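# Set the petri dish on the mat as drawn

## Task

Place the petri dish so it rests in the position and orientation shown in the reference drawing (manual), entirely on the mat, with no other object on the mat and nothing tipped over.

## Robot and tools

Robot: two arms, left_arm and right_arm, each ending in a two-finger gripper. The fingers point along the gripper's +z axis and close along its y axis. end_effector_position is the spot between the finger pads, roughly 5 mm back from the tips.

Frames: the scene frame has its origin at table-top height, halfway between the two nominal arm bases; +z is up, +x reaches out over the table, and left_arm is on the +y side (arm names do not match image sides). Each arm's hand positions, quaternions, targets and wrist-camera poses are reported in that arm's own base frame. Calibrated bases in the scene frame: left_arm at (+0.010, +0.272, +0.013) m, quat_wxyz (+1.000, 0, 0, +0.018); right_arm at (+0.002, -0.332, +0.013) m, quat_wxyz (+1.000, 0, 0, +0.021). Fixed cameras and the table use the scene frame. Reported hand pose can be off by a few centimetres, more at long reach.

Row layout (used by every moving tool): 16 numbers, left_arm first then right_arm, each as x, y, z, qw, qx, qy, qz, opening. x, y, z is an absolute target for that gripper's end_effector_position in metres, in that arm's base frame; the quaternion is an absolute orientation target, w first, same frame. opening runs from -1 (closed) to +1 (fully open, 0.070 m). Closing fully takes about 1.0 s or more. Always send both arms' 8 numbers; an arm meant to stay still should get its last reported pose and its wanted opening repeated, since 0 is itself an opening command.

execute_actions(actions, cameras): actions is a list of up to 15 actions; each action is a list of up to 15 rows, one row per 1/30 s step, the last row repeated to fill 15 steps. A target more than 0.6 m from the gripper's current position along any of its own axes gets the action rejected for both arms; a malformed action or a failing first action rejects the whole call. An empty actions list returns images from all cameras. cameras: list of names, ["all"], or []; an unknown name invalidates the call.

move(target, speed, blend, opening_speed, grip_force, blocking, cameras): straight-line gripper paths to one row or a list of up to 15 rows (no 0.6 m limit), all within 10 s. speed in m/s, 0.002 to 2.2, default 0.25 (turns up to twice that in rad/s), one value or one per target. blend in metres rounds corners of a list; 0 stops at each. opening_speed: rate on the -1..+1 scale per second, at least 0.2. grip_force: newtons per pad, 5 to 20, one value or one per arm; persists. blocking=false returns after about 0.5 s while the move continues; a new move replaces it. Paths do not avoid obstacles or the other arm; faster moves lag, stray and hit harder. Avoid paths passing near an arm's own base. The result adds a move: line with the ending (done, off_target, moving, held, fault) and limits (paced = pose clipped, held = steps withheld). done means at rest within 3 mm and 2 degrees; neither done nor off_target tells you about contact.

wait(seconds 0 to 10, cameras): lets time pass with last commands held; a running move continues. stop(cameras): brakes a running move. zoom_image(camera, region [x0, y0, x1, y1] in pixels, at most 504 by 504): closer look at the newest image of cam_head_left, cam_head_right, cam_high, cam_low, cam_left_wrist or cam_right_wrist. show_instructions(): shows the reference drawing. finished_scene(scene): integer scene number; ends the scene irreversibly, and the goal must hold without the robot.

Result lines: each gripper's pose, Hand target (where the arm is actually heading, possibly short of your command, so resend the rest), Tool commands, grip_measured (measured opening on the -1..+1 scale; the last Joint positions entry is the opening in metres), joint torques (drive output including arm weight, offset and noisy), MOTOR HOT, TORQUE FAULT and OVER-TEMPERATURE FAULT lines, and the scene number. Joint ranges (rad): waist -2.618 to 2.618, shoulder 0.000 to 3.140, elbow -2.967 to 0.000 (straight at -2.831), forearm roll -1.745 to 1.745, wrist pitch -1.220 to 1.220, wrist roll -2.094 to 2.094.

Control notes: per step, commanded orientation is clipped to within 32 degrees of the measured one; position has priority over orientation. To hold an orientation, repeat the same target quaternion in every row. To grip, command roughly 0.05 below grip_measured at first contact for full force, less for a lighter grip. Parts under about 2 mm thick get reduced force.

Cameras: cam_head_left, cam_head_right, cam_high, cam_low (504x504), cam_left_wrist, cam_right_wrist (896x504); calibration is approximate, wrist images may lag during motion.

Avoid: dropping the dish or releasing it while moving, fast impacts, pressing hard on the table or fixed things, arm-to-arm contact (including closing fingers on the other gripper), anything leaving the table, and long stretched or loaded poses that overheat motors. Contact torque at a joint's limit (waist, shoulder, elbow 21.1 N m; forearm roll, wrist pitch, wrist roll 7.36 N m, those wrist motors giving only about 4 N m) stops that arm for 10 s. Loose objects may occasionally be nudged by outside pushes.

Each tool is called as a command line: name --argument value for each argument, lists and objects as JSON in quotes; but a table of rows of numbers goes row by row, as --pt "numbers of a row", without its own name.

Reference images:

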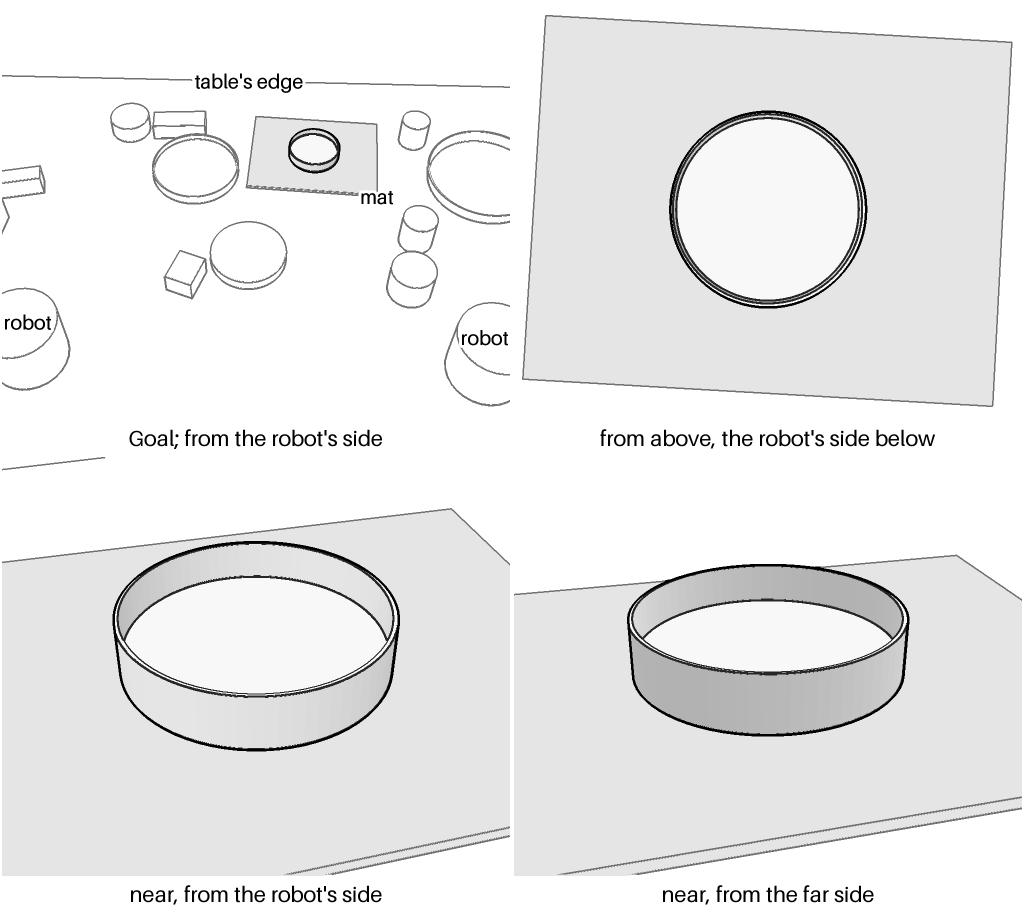

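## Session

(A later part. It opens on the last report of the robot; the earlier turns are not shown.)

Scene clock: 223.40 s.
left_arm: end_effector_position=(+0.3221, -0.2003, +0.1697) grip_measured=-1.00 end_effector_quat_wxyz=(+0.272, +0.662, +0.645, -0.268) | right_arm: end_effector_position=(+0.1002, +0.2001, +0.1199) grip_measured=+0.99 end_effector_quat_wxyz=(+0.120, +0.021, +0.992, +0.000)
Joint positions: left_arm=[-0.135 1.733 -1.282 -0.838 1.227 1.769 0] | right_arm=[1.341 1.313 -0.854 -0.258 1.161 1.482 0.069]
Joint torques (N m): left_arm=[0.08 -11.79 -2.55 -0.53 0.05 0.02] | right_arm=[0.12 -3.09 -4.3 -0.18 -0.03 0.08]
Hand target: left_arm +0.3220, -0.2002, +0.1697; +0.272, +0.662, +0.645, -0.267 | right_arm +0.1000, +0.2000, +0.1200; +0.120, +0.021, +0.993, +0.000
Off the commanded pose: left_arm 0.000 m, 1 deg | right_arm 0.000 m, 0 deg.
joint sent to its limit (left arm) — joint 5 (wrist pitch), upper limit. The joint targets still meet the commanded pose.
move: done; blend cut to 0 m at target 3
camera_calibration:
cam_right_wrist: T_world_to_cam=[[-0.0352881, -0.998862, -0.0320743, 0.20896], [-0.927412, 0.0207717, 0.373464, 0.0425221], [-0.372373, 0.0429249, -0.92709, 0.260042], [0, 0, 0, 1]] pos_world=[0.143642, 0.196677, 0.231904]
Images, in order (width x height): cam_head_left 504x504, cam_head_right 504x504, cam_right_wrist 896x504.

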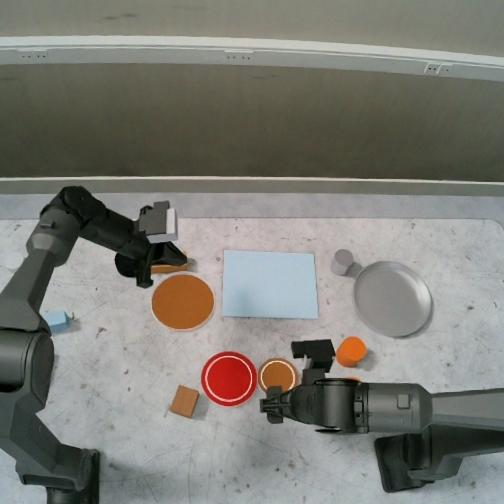

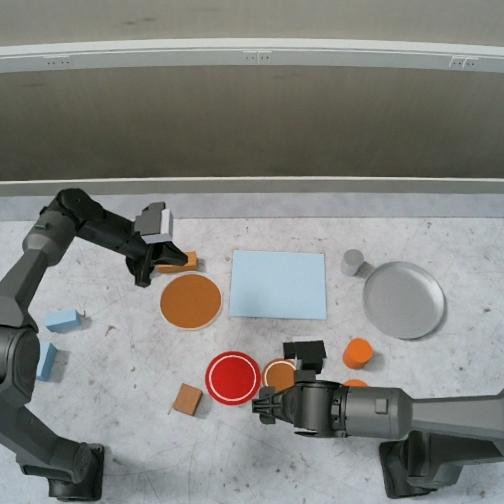

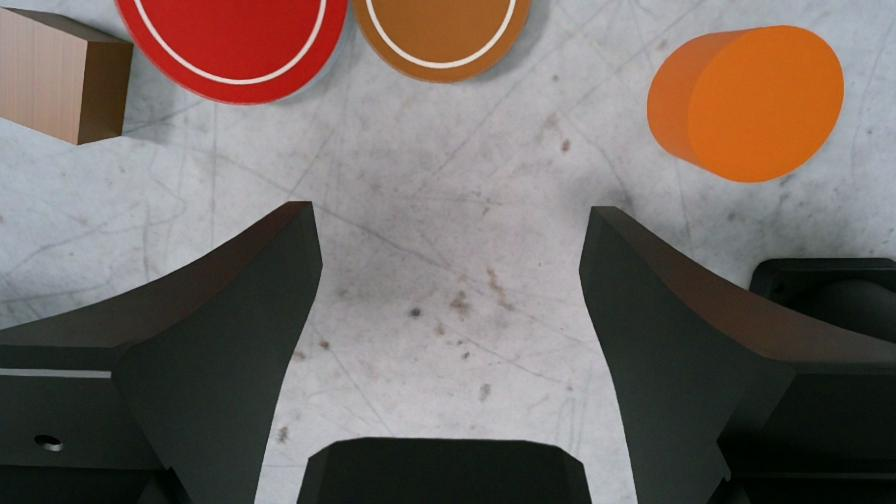

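move --pt "0.3221 -0.20 0.17 0.272 0.662 0.645 -0.267 -1 0.105 0.206 0.05 0.12 0.021 0.99 0 0.3" --pt "0.3221 -0.20 0.17 0.272 0.662 0.645 -0.267 -1 0.108 0.206 0.006 0.12 0.021 0.99 0 0.3" --pt "0.3221 -0.20 0.17 0.272 0.662 0.645 -0.267 -1 0.190 0.206 0.006 0.12 0.021 0.99 0 0.3" --speed '[0.2,0.12,0.06]' --cameras '["cam_head_left","cam_low","cam_right_wrist"]'

zoom_image --camera "cam_low" --region '[200, 260, 360, 380]'

Scene clock: 238.60 s.
left_arm: end_effector_position=(+0.3221, -0.2001, +0.1699) grip_measured=-1.00 end_effector_quat_wxyz=(+0.272, +0.662, +0.645, -0.267) | right_arm: end_effector_position=(+0.1905, +0.2059, +0.0061) grip_measured=+0.30 end_effector_quat_wxyz=(+0.121, +0.021, +0.992, +0.000)
Joint positions: left_arm=[-0.135 1.732 -1.282 -0.837 1.227 1.767 0] | right_arm=[0.985 1.685 -0.726 -0.367 0.6 1.321 0.046]
Joint torques (N m): left_arm=[0.35 -12.26 -3.29 -0.46 0.07 -0.02] | right_arm=[1 -4.47 -3.19 -0.12 -0.08 0.25]
Hand target: left_arm +0.3221, -0.2000, +0.1700; +0.272, +0.662, +0.645, -0.267 | right_arm +0.1900, +0.2060, +0.0060; +0.120, +0.021, +0.993, +0.000
Off the commanded pose: left_arm 0.000 m, 0 deg | right_arm 0.000 m, 0 deg.
joint sent to its limit (left arm) — joint 5 (wrist pitch), upper limit. The joint targets still meet the commanded pose.
move: done
camera_calibration:
cam_right_wrist: T_world_to_cam=[[-0.0349481, -0.998867, -0.0323145, 0.214137], [-0.927423, 0.0203666, 0.373459, 0.168772], [-0.372377, 0.0430209, -0.927084, 0.187808], [0, 0, 0, 1]] pos_world=[0.233942, 0.202377, 0.118004]
Images, in order (width x height): cam_head_left 504x504, cam_low 504x504, cam_right_wrist 896x504.

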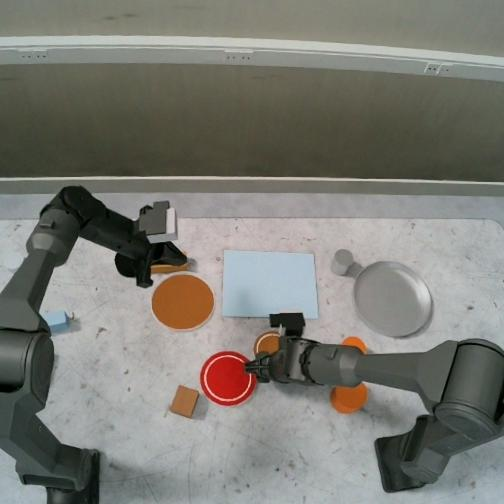

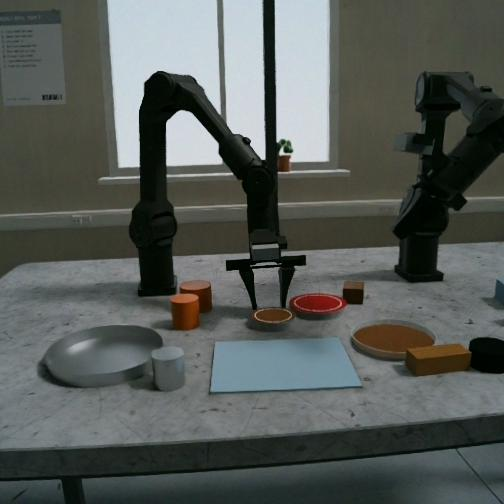

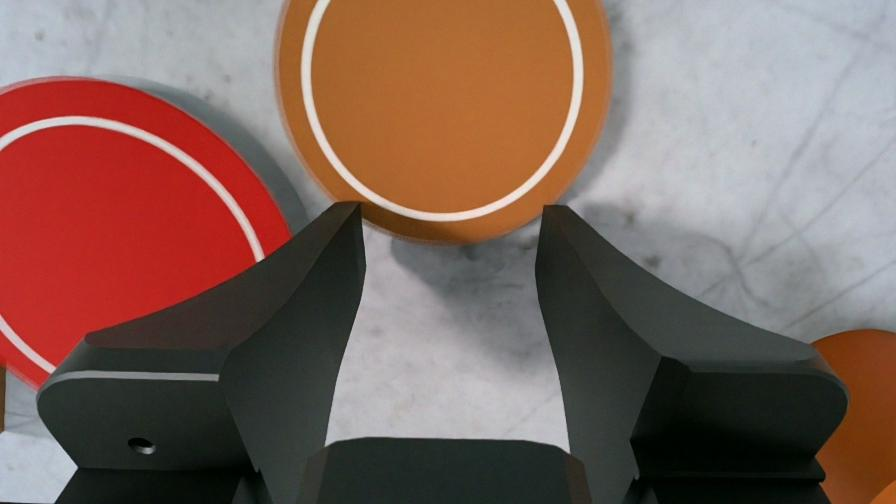

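Scaled by 3.150.

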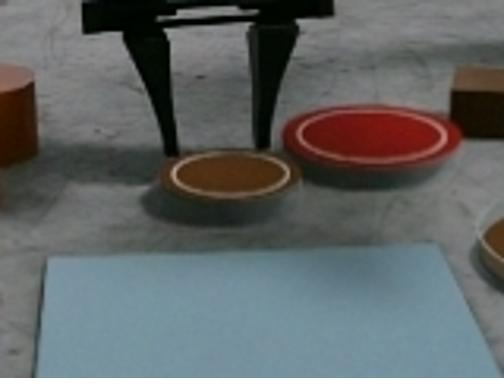

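move --target '[0.3221,-0.20,0.17,0.272,0.662,0.645,-0.267,-1,0.215,0.206,0.006,0.12,0.021,0.99,0,0.3]' --speed 0.06 --cameras '["cam_low","cam_right_wrist"]'

zoom_image --camera "cam_low" --region '[200, 260, 360, 380]'

Scene clock: 243.77 s.
left_arm: end_effector_position=(+0.3221, -0.2001, +0.1699) grip_measured=-1.00 end_effector_quat_wxyz=(+0.272, +0.662, +0.645, -0.267) | right_arm: end_effector_position=(+0.2155, +0.2060, +0.0062) grip_measured=+0.30 end_effector_quat_wxyz=(+0.121, +0.021, +0.992, +0.000)
Joint positions: left_arm=[-0.135 1.732 -1.282 -0.837 1.227 1.767 0] | right_arm=[0.906 1.726 -0.785 -0.347 0.598 1.224 0.046]
Joint torques (N m): left_arm=[0.21 -12.32 -3.32 -0.46 0.09 0.04] | right_arm=[0.92 -4.57 -3.19 -0.11 -0.11 0.19]
Hand target: left_arm +0.3221, -0.2000, +0.1700; +0.272, +0.662, +0.645, -0.267 | right_arm +0.2150, +0.2060, +0.0060; +0.120, +0.021, +0.993, +0.000
Off the commanded pose: left_arm 0.000 m, 0 deg | right_arm 0.001 m, 0 deg.
joint sent to its limit (left arm) — joint 5 (wrist pitch), upper limit. The joint targets still meet the commanded pose.
move: done
camera_calibration:
cam_right_wrist: T_world_to_cam=[[-0.034561, -0.998857, -0.0330123, 0.215092], [-0.927589, 0.0197648, 0.373079, 0.192036], [-0.372, 0.0435158, -0.927212, 0.196986], [0, 0, 0, 1]] pos_world=[0.258843, 0.202478, 0.118103]
Images, in order (width x height): cam_low 504x504, cam_right_wrist 896x504.

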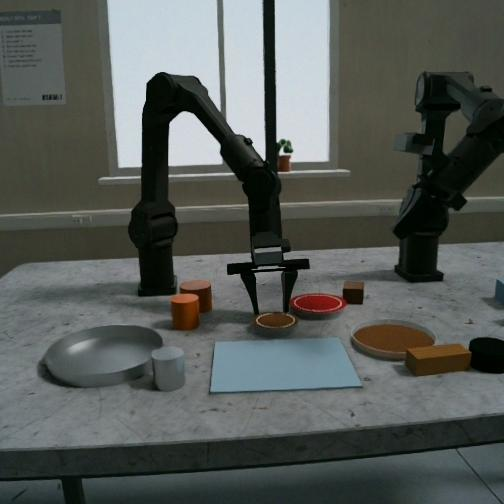

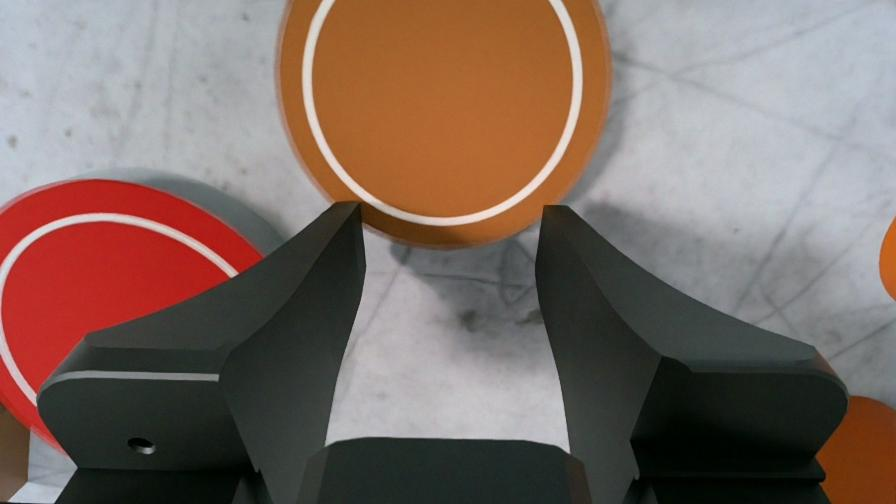

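Scaled by 3.150.

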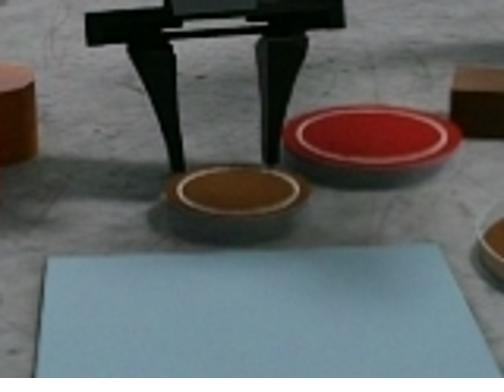

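move --pt "0.334 -0.30 0.11 0.272 0.662 0.645 -0.267 -1 0.222 0.206 0.006 0.12 0.021 0.99 0 0.3" --pt "0.334 -0.389 0.045 0.272 0.662 0.645 -0.267 -1 0.234 0.206 0.006 0.12 0.021 0.99 0 0.3" --speed 0.15 --blend '[0.02,0]' --cameras '["cam_low","cam_right_wrist","cam_head_left","cam_left_wrist"]'

zoom_image --camera "cam_low" --region '[200, 260, 360, 380]'

Scene clock: 256.47 s.
left_arm: end_effector_position=(+0.3339, -0.3894, +0.0443) grip_measured=-1.00 end_effector_quat_wxyz=(+0.272, +0.662, +0.645, -0.267) | right_arm: end_effector_position=(+0.2336, +0.2062, +0.0064) grip_measured=+0.30 end_effector_quat_wxyz=(+0.120, +0.021, +0.993, +0.000)
Joint positions: left_arm=[-0.608 2.179 -1.456 -1.049 0.733 1.733 0] | right_arm=[0.854 1.759 -0.835 -0.329 0.603 1.156 0.046]
Joint torques (N m): left_arm=[0.55 -16.77 -2.72 -0.28 0.22 -0.03] | right_arm=[-1.32 -2.09 -3.96 -0.53 -0.62 0.13]
Hand target: left_arm +0.3340, -0.3890, +0.0450; +0.272, +0.662, +0.645, -0.267 | right_arm +0.2340, +0.2060, +0.0060; +0.120, +0.021, +0.993, +0.000
Off the commanded pose: left_arm 0.001 m, 0 deg | right_arm 0.001 m, 0 deg.
move: done
camera_calibration:
cam_left_wrist: T_world_to_cam=[[-0.999687, 0.0186709, -0.0166412, 0.342033], [0.021116, 0.986644, -0.161516, 0.382849], [0.0134033, -0.161817, -0.98673, 0.101295], [0, 0, 0, 1]] pos_world=[0.332484, -0.367731, 0.16748]
cam_right_wrist: T_world_to_cam=[[-0.0347496, -0.998847, -0.0331353, 0.215895], [-0.927314, 0.0198622, 0.373756, 0.208757], [-0.372667, 0.0437147, -0.926935, 0.204085], [0, 0, 0, 1]] pos_world=[0.277142, 0.202579, 0.118303]
Images, in order (width x height): cam_head_left 504x504, cam_low 504x504, cam_left_wrist 896x504, cam_right_wrist 896x504.

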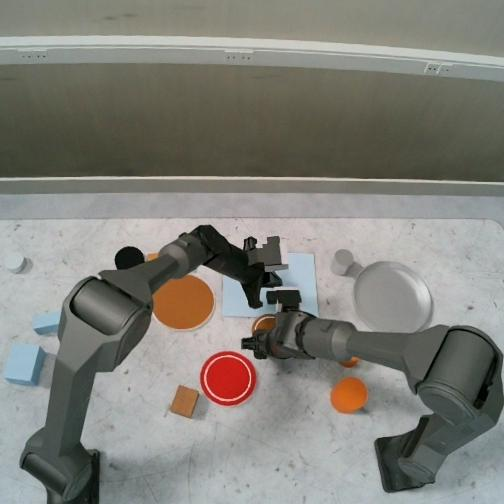

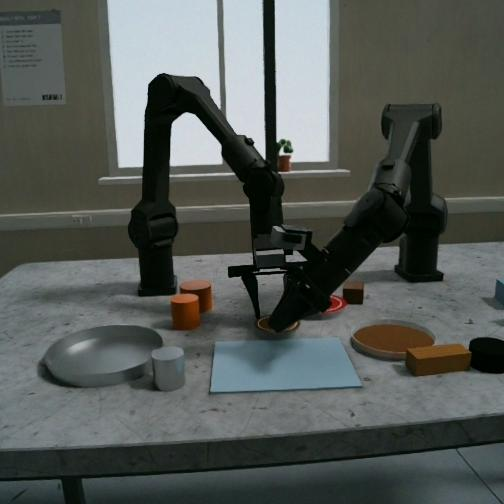

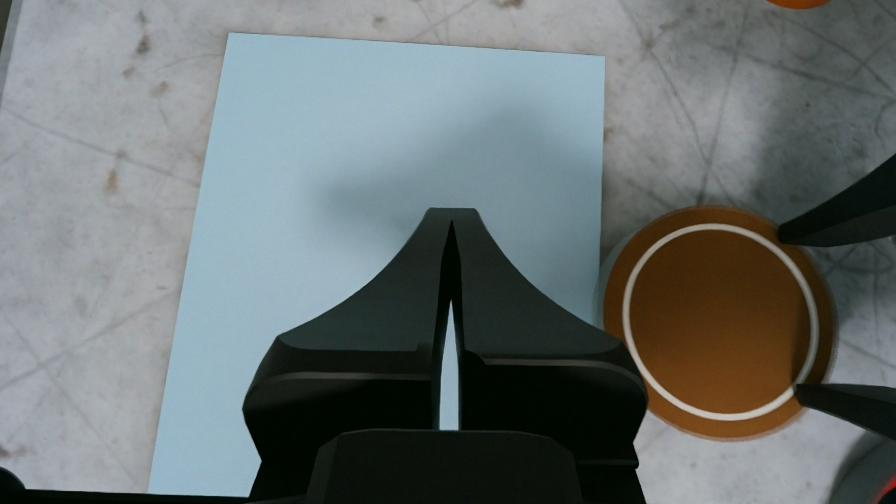

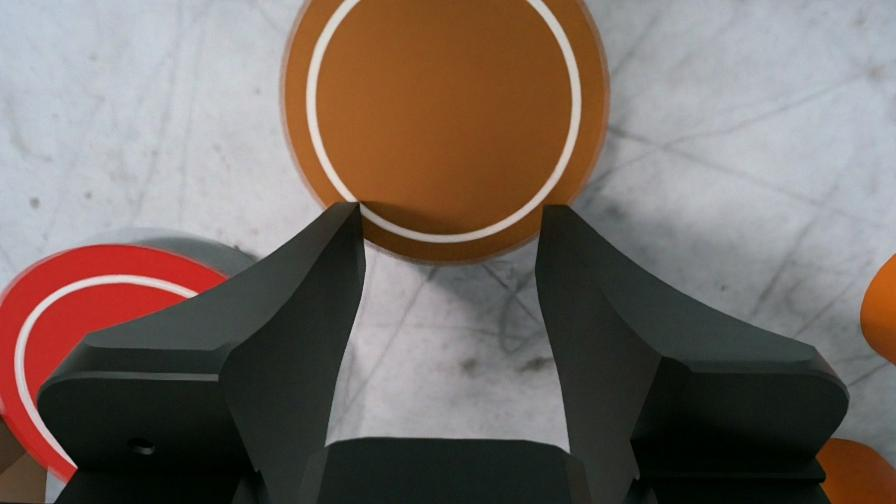

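Scaled by 3.150.

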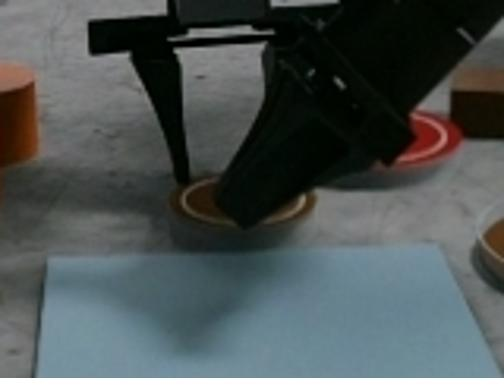

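move --pt "0.334 -0.389 0.045 0.272 0.662 0.645 -0.267 -1 0.238 0.206 0.024 0.12 0.021 0.99 0 0.3" --pt "0.334 -0.389 0.045 0.272 0.662 0.645 -0.267 -1 0.249 0.206 0.040 0.12 0.021 0.99 0 0.3" --speed 0.05 --blend '[0.01,0]' --cameras '["cam_low","cam_right_wrist","cam_left_wrist"]'

zoom_image --camera "cam_low" --region '[200, 260, 360, 380]'

Scene clock: 271.27 s.
left_arm: end_effector_position=(+0.3342, -0.3892, +0.0452) grip_measured=-1.00 end_effector_quat_wxyz=(+0.273, +0.662, +0.645, -0.267) | right_arm: end_effector_position=(+0.2493, +0.2061, +0.0404) grip_measured=+0.30 end_effector_quat_wxyz=(+0.121, +0.021, +0.992, +0.000)
Joint positions: left_arm=[-0.608 2.177 -1.456 -1.049 0.734 1.733 0] | right_arm=[0.813 1.71 -0.938 -0.266 0.739 1.039 0.046]
Joint torques (N m): left_arm=[0.57 -16.85 -2.38 -0.29 0.23 0.1] | right_arm=[0.56 -5.27 -3.92 -0.15 -0.17 0.22]
Hand target: left_arm +0.3340, -0.3890, +0.0450; +0.272, +0.662, +0.645, -0.267 | right_arm +0.2490, +0.2060, +0.0400; +0.120, +0.021, +0.993, +0.000
Off the commanded pose: left_arm 0.000 m, 0 deg | right_arm 0.000 m, 0 deg.
move: done; blend cut to 0.0092 m at target 1
camera_calibration:
cam_left_wrist: T_world_to_cam=[[-0.999677, 0.0184009, -0.0175337, 0.342188], [0.0210112, 0.986452, -0.162701, 0.382857], [0.0143023, -0.163017, -0.98652, 0.101456], [0, 0, 0, 1]] pos_world=[0.332582, -0.367428, 0.168379]
cam_right_wrist: T_world_to_cam=[[-0.0349574, -0.998838, -0.0331717, 0.217629], [-0.927461, 0.0200591, 0.373382, 0.210576], [-0.372283, 0.0438179, -0.927084, 0.241304], [0, 0, 0, 1]] pos_world=[0.292742, 0.202579, 0.152303]
Images, in order (width x height): cam_low 504x504, cam_left_wrist 896x504, cam_right_wrist 896x504.

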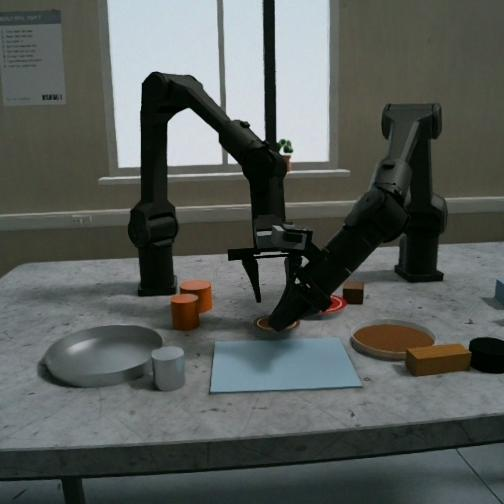

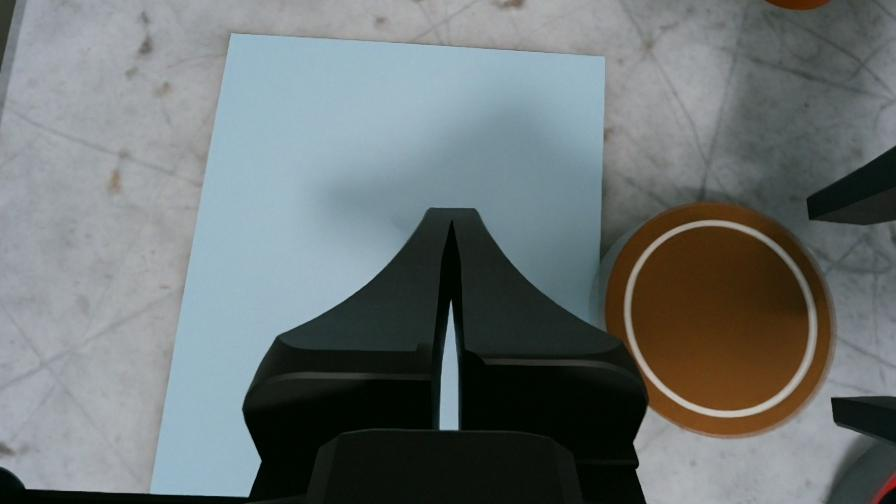

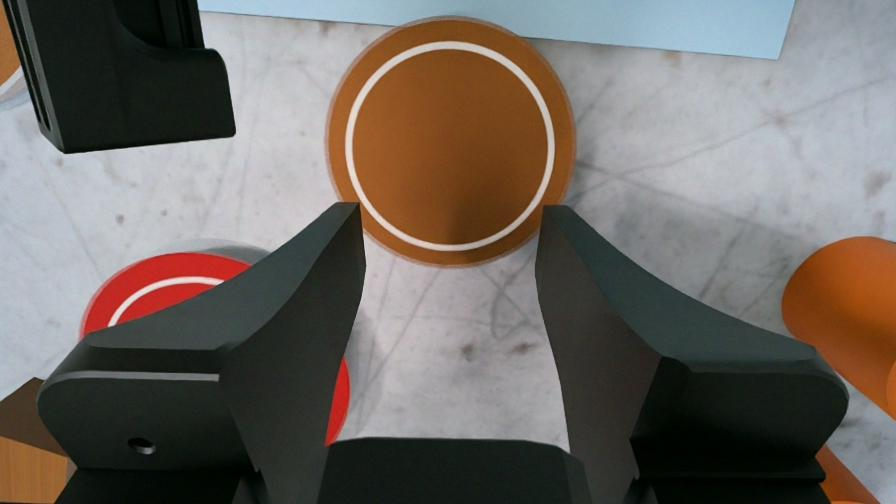

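Scaled by 3.150.

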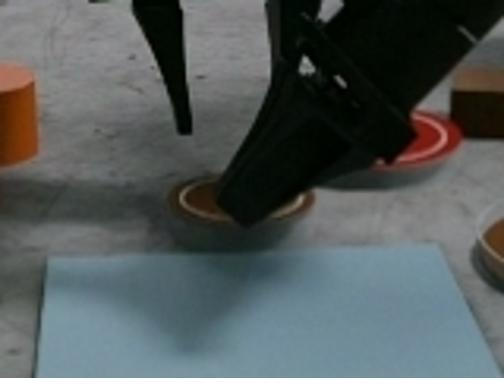

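move --pt "0.334 -0.389 0.045 0.272 0.662 0.645 -0.267 -1 0.205 0.206 0.03 0.12 0.021 0.99 0 0.3" --pt "0.334 -0.389 0.045 0.272 0.662 0.645 -0.267 -1 0.205 0.206 -0.004 0.12 0.021 0.99 0 0.3" --pt "0.334 -0.389 0.045 0.272 0.662 0.645 -0.267 -1 0.234 0.206 -0.004 0.12 0.021 0.99 0 0.3" --speed 0.1 --cameras '["cam_low","cam_right_wrist","cam_left_wrist"]'

zoom_image --camera "cam_left_wrist" --region '[580, 140, 896, 480]'

Scene clock: 288.67 s.
left_arm: end_effector_position=(+0.3342, -0.3892, +0.0452) grip_measured=-1.00 end_effector_quat_wxyz=(+0.273, +0.662, +0.645, -0.267) | right_arm: end_effector_position=(+0.2348, +0.2062, -0.0038) grip_measured=+0.30 end_effector_quat_wxyz=(+0.121, +0.022, +0.992, +0.001)
Joint positions: left_arm=[-0.608 2.177 -1.456 -1.049 0.734 1.733 0] | right_arm=[0.851 1.788 -0.822 -0.351 0.562 1.18 0.046]
Joint torques (N m): left_arm=[0.57 -16.9 -2.35 -0.32 0.21 0.09] | right_arm=[0.87 -5.39 -3.26 -0.13 0.04 0.23]
Hand target: left_arm +0.3340, -0.3890, +0.0450; +0.272, +0.662, +0.645, -0.267 | right_arm +0.2340, +0.2060, -0.0040; +0.120, +0.021, +0.993, +0.000
Off the commanded pose: left_arm 0.000 m, 0 deg | right_arm 0.001 m, 0 deg.
move: done
camera_calibration:
cam_left_wrist: T_world_to_cam=[[-0.999677, 0.0184009, -0.0175337, 0.342188], [0.0210112, 0.986452, -0.162701, 0.382857], [0.0143023, -0.163017, -0.98652, 0.101456], [0, 0, 0, 1]] pos_world=[0.332582, -0.367428, 0.168379]
cam_right_wrist: T_world_to_cam=[[-0.0361958, -0.998759, -0.0342004, 0.215894], [-0.927628, 0.0208479, 0.372924, 0.213479], [-0.371748, 0.0452236, -0.927231, 0.194482], [0, 0, 0, 1]] pos_world=[0.278142, 0.20238, 0.108102]
Images, in order (width x height): cam_low 504x504, cam_left_wrist 896x504, cam_right_wrist 896x504.

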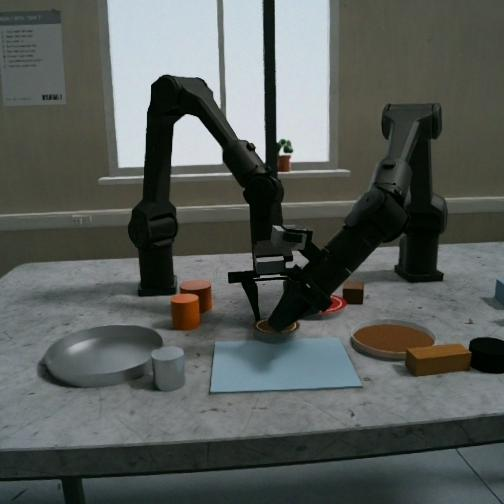

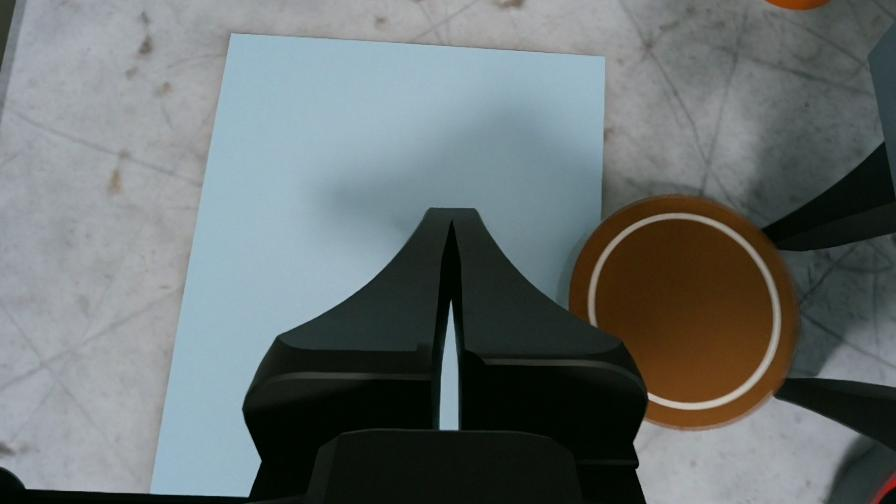

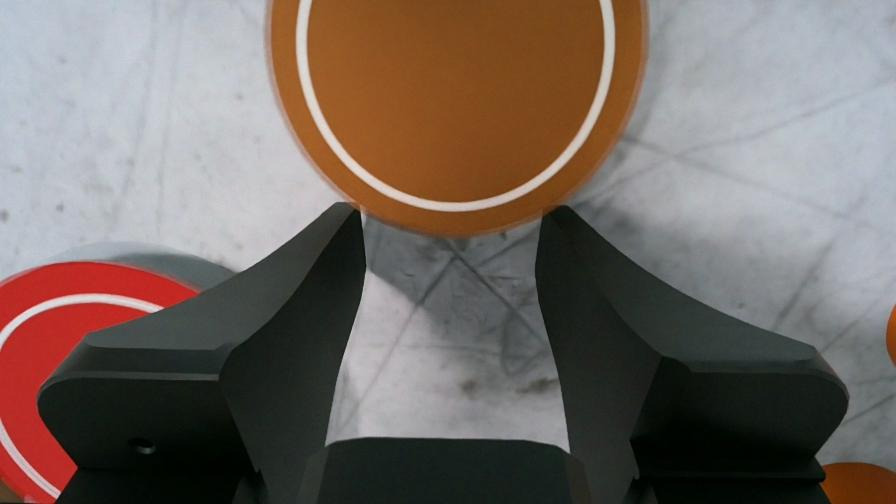

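Scaled by 1.482.

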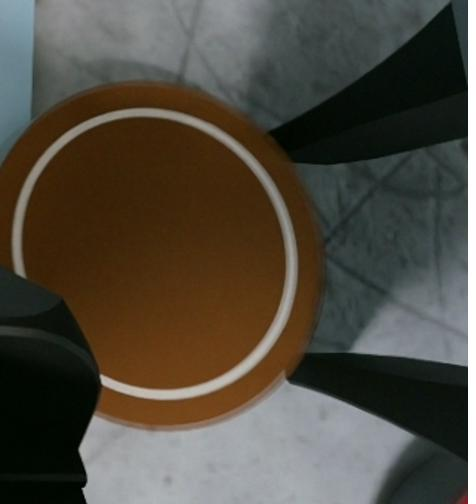

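move --pt "0.320 -0.371 0.012 0.272 0.662 0.645 -0.267 -1 0.2335 0.206 -0.004 0.12 0.021 0.99 0 0.3" --pt "0.304 -0.371 0.007 0.272 0.662 0.645 -0.267 -1 0.234 0.206 -0.004 0.12 0.021 0.99 0 0.3" --pt "0.304 -0.371 0.007 0.272 0.662 0.645 -0.267 -1 0.241 0.206 -0.004 0.12 0.021 0.99 0 0.3" --speed 0.05 --cameras '["cam_low","cam_right_wrist","cam_left_wrist"]'

zoom_image --camera "cam_low" --region '[200, 260, 360, 380]'

Scene clock: 312.83 s.
left_arm: end_effector_position=(+0.3195, -0.3706, +0.0112) grip_measured=-1.00 end_effector_quat_wxyz=(+0.271, +0.662, +0.646, -0.267) | right_arm: end_effector_position=(+0.2336, +0.2061, -0.0041) grip_measured=+0.30 end_effector_quat_wxyz=(+0.120, +0.021, +0.993, +0.000)
Joint positions: left_arm=[-0.59 2.182 -1.302 -1.211 0.677 1.961 0] | right_arm=[0.854 1.787 -0.82 -0.351 0.562 1.182 0.045]
Joint torques (N m): left_arm=[0.02 -14.39 -2.91 -0.29 0.41 0.05] | right_arm=[0.39 -5.16 -3.94 -0.21 -0.15 0.05]
Hand target: left_arm +0.3196, -0.3707, +0.0114; +0.272, +0.662, +0.646, -0.267 | right_arm +0.2337, +0.2060, -0.0040; +0.120, +0.021, +0.993, +0.000
Off the commanded pose: left_arm 0.016 m, 0 deg | right_arm 0.007 m, 0 deg.
move: held (left_arm; a check stopped the path), off_target (right_arm; braked when a check withheld steps of left_arm); path passed 1 of 3 targets; limits=held
pose unreachable (left arm): on one or more control steps of this call, first in action 0 (counted from 0), this arm could not follow its commanded pose, so it was not sent that pose on those steps. It may still have moved: this result reports where it is.
cause: moving toward the commanded pose would bring a part of the arm too close to another arm (a part of this arm just beyond joint 6 (wrist roll) and a part of the right arm just beyond its joint 6 (wrist roll), along the way the arms are being sent, or toward where that arm still pushes).
camera_calibration:
cam_left_wrist: T_world_to_cam=[[-0.999728, 0.0172079, -0.0157699, 0.326224], [0.0195225, 0.986785, -0.160856, 0.359823], [0.0127935, -0.16112, -0.986852, 0.0723061], [0, 0, 0, 1]] pos_world=[0.318185, -0.349032, 0.13438]
cam_right_wrist: T_world_to_cam=[[-0.0353318, -0.998823, -0.0332247, 0.215614], [-0.927214, 0.0203589, 0.373977, 0.212531], [-0.372861, 0.0440197, -0.926842, 0.194338], [0, 0, 0, 1]] pos_world=[0.277141, 0.202479, 0.107803]
Images, in order (width x height): cam_low 504x504, cam_left_wrist 896x504, cam_right_wrist 896x504.

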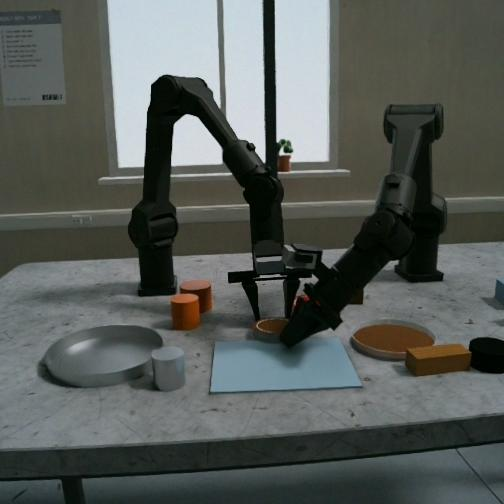

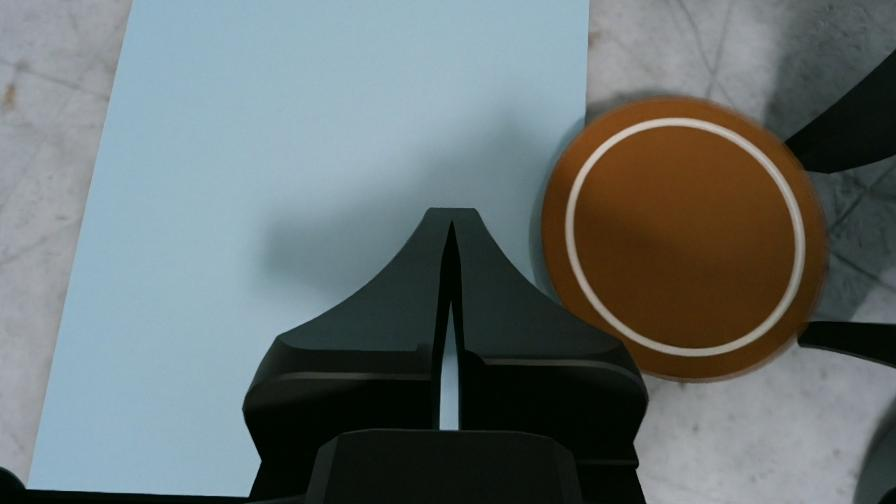

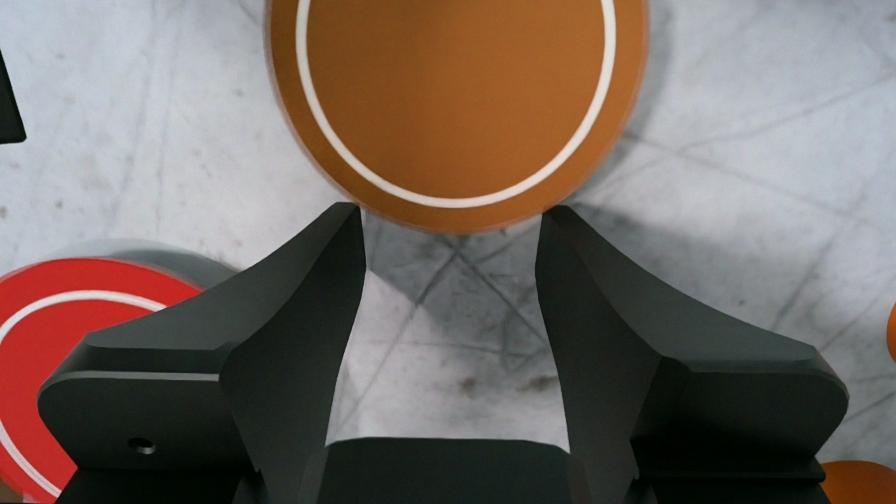

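Scaled by 3.150.

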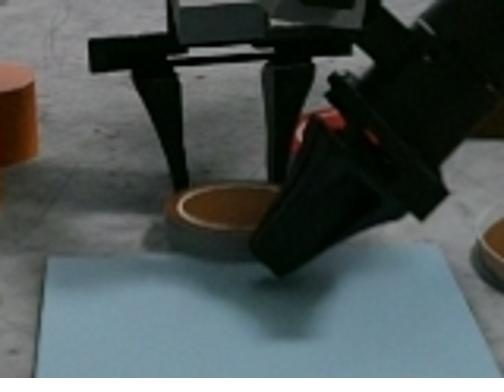

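move --pt "0.325 -0.26 0.10 0.272 0.662 0.645 -0.267 -1 0.20 0.206 0.003 0.12 0.021 0.99 0 0.3" --pt "0.322 -0.20 0.15 0.272 0.662 0.645 -0.267 -1 0.20 0.206 0.002 0.12 0.021 0.99 0 1" --pt "0.322 -0.20 0.15 0.272 0.662 0.645 -0.267 -1 0.248 0.206 0.002 0.12 0.021 0.99 0 1" --pt "0.322 -0.20 0.15 0.272 0.662 0.645 -0.267 -1 0.248 0.206 0.002 0.12 0.021 0.99 0 0.88" --speed 0.12 --cameras '["cam_right_wrist","cam_low"]'

Scene clock: 348.57 s.
left_arm: end_effector_position=(+0.3220, -0.1997, +0.1502) grip_measured=-1.00 end_effector_quat_wxyz=(+0.272, +0.662, +0.645, -0.267) | right_arm: end_effector_position=(+0.2483, +0.2060, +0.0019) grip_measured=+0.88 end_effector_quat_wxyz=(+0.120, +0.021, +0.993, +0.000)
Joint positions: left_arm=[-0.134 1.753 -1.228 -0.858 1.177 1.828 0] | right_arm=[0.815 1.798 -0.87 -0.324 0.591 1.115 0.066]
Joint torques (N m): left_arm=[-0.27 -9.51 -2.32 -0.53 0.09 0.11] | right_arm=[1.08 -5.62 -3.44 -0.19 -0.01 0.21]
Hand target: left_arm +0.3220, -0.2000, +0.1500; +0.272, +0.662, +0.645, -0.267 | right_arm +0.2480, +0.2060, +0.0020; +0.120, +0.021, +0.993, +0.000
Off the commanded pose: left_arm 0.000 m, 0 deg | right_arm 0.000 m, 0 deg.
move: done
camera_calibration:
cam_right_wrist: T_world_to_cam=[[-0.0355459, -0.998815, -0.0332556, 0.216397], [-0.927326, 0.0205597, 0.37369, 0.223942], [-0.372563, 0.0441219, -0.926957, 0.205286], [0, 0, 0, 1]] pos_world=[0.291841, 0.202479, 0.113803]
Images, in order (width x height): cam_low 504x504, cam_right_wrist 896x504.

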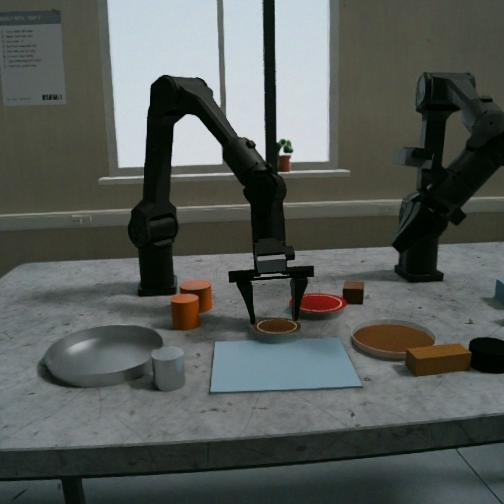

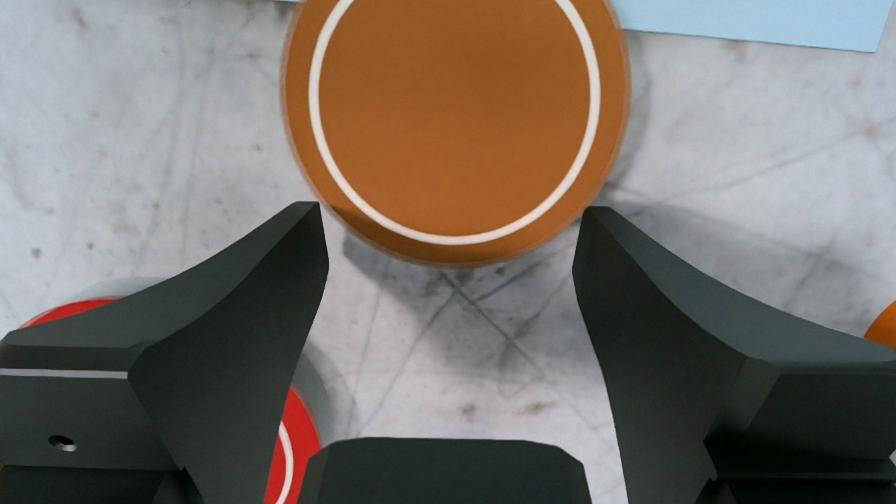

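move --pt "0.322 -0.20 0.15 0.272 0.662 0.645 -0.267 -1 0.254 0.206 0.002 0.12 0.021 0.99 0 0.84" --pt "0.322 -0.20 0.15 0.272 0.662 0.645 -0.267 -1 0.257 0.206 0.022 0.12 0.021 0.99 0 0.80" --speed 0.05 --blend '[0.002,0]' --cameras '["cam_right_wrist","cam_low"]'

zoom_image --camera "cam_low" --region '[200, 260, 360, 380]'

Scene clock: 355.37 s.
left_arm: end_effector_position=(+0.3220, -0.1997, +0.1502) grip_measured=-1.00 end_effector_quat_wxyz=(+0.272, +0.662, +0.645, -0.267) | right_arm: end_effector_position=(+0.2571, +0.2065, +0.0224) grip_measured=+0.80 end_effector_quat_wxyz=(+0.121, +0.021, +0.992, +0.000)
Joint positions: left_arm=[-0.134 1.753 -1.228 -0.858 1.177 1.828 0] | right_arm=[0.794 1.765 -0.928 -0.283 0.672 1.044 0.063]
Joint torques (N m): left_arm=[-0.28 -9.45 -2.39 -0.53 0.09 0.1] | right_arm=[0.14 -4.83 -3.69 -0.24 -0.17 0.22]
Hand target: left_arm +0.3220, -0.2000, +0.1500; +0.272, +0.662, +0.645, -0.267 | right_arm +0.2570, +0.2060, +0.0220; +0.120, +0.021, +0.993, +0.000
Off the commanded pose: left_arm 0.000 m, 0 deg | right_arm 0.001 m, 0 deg.
move: done
camera_calibration:
cam_right_wrist: T_world_to_cam=[[-0.0339001, -0.998853, -0.0338094, 0.217376], [-0.927646, 0.0188585, 0.372985, 0.22475], [-0.37192, 0.0440074, -0.927221, 0.227434], [0, 0, 0, 1]] pos_world=[0.300444, 0.20288, 0.134403]
Images, in order (width x height): cam_low 504x504, cam_right_wrist 896x504.

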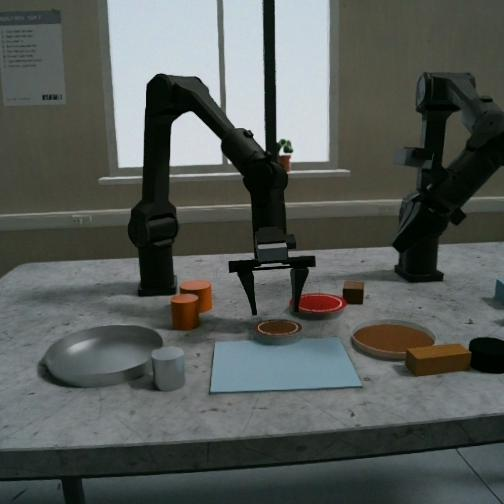

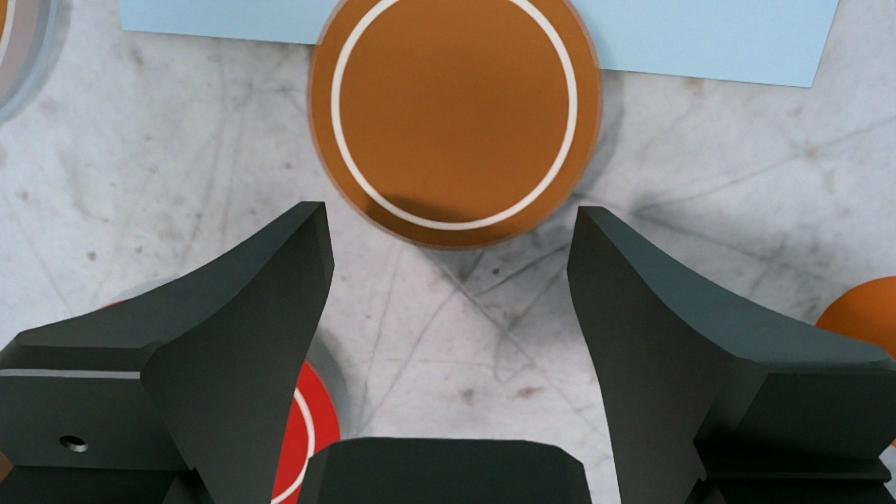

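Scaled by 3.150.

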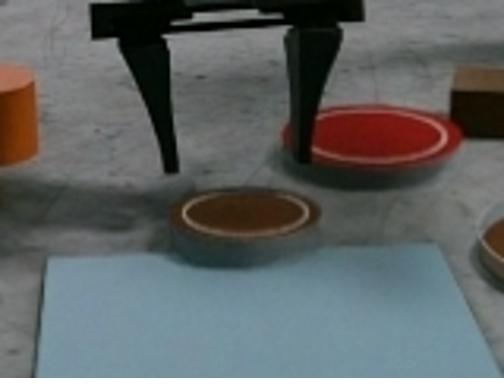

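move --pt "0.335 -0.24 0.12 -0.0083 0.016 0.887 -0.4617 -1 0.21 0.206 0.022 0.12 0.021 0.99 0 0.8" --pt "0.335 -0.30 0.08 -0.0083 0.016 0.887 -0.4617 -1 0.21 0.206 0.022 0.12 0.021 0.99 0 0.3" --pt "0.333 -0.362 0.02 -0.0083 0.016 0.887 -0.4617 -1 0.215 0.206 -0.002 0.12 0.021 0.99 0 0.3" --pt "0.326 -0.365 0.006 -0.0083 0.016 0.887 -0.4617 -1 0.232 0.206 -0.002 0.12 0.021 0.99 0 0.3" --speed 0.2 --cameras '["cam_right_wrist","cam_low","cam_left_wrist","cam_head_left"]'

zoom_image --camera "cam_low" --region '[200, 260, 360, 380]'

Scene clock: 471.50 s.
left_arm: end_effector_position=(+0.3305, -0.3658, +0.0154) grip_measured=-1.00 end_effector_quat_wxyz=(+0.001, +0.019, +0.884, -0.467) | right_arm: end_effector_position=(+0.2325, +0.2061, -0.0018) grip_measured=+0.30 end_effector_quat_wxyz=(+0.121, +0.021, +0.992, +0.000)
Joint positions: left_arm=[-0.5 2.239 -1.265 -1.489 0.826 0.727 0] | right_arm=[0.857 1.778 -0.819 -0.348 0.569 1.182 0.046]
Joint torques (N m): left_arm=[-3.38 9.39 3.18 0.52 -0.43 -0.24] | right_arm=[0.86 -5.03 -3.38 -0.12 0.02 0.21]
Hand target: left_arm +0.3259, -0.3649, +0.0061; -0.008, +0.016, +0.887, -0.462 | right_arm +0.2320, +0.2060, -0.0020; +0.120, +0.021, +0.993, +0.000
Off the commanded pose: left_arm 0.010 m, 1 deg | right_arm 0.001 m, 0 deg.
move: off_target (left_arm)
camera_calibration:
cam_left_wrist: T_world_to_cam=[[-0.0342925, -0.564, 0.825063, -0.207454], [-0.804341, 0.50556, 0.312161, 0.4445], [-0.593177, -0.652927, -0.470985, 0.0895075], [0, 0, 0, 1]] pos_world=[0.403509, -0.283284, 0.074564]
cam_right_wrist: T_world_to_cam=[[-0.0353664, -0.998796, -0.0339872, 0.215737], [-0.927604, 0.0201523, 0.373022, 0.210814], [-0.371888, 0.0447191, -0.9272, 0.195652], [0, 0, 0, 1]] pos_world=[0.275943, 0.20248, 0.110102]
Images, in order (width x height): cam_head_left 504x504, cam_low 504x504, cam_left_wrist 896x504, cam_right_wrist 896x504.

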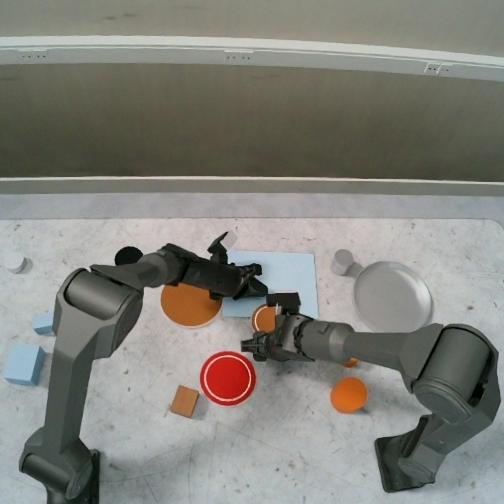

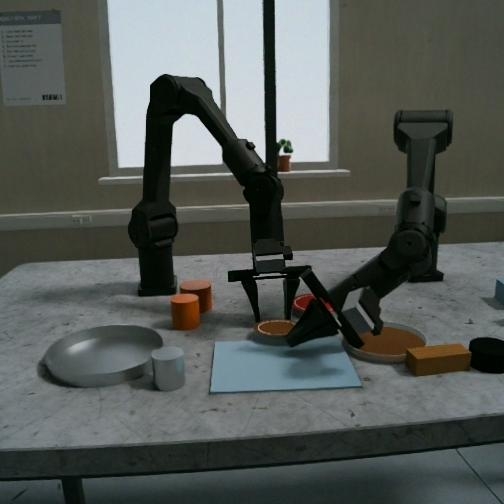

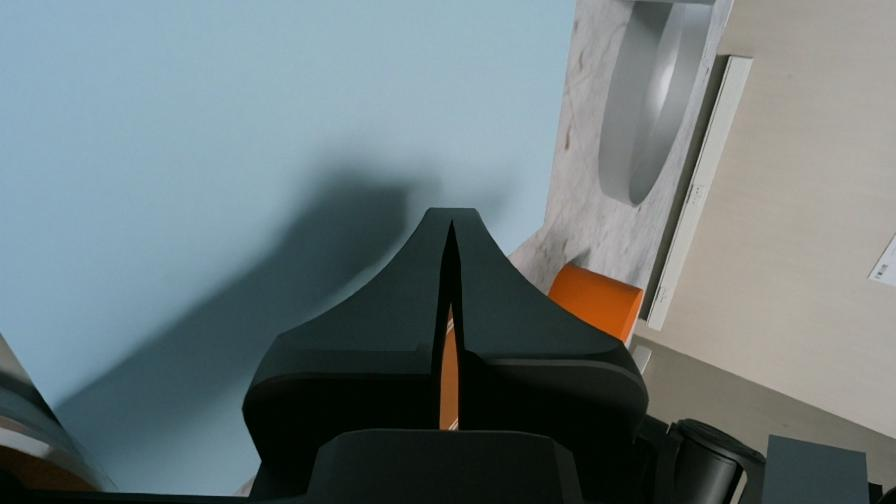

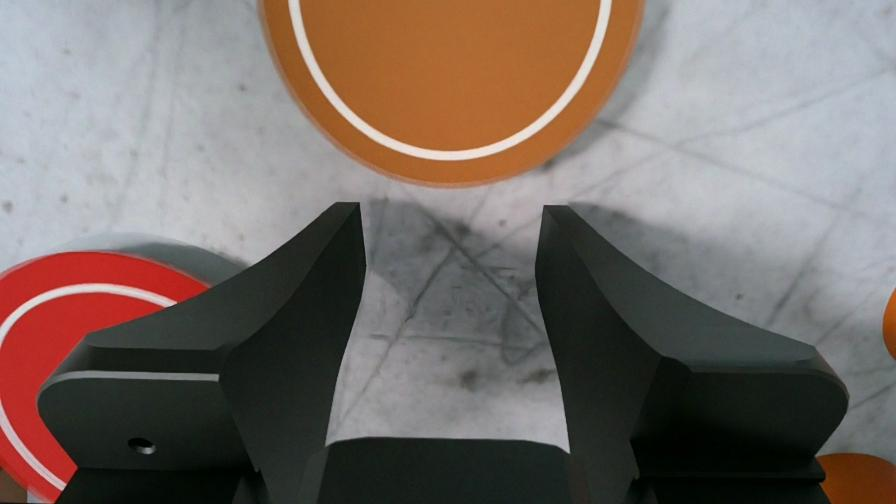

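Scaled by 3.150.

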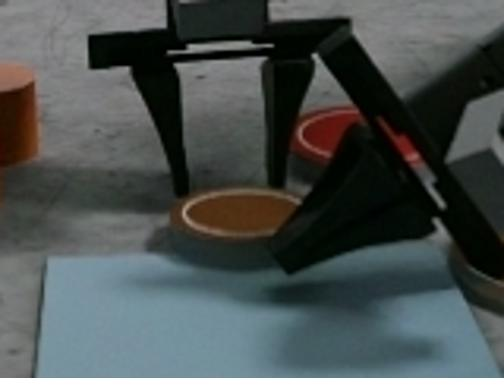

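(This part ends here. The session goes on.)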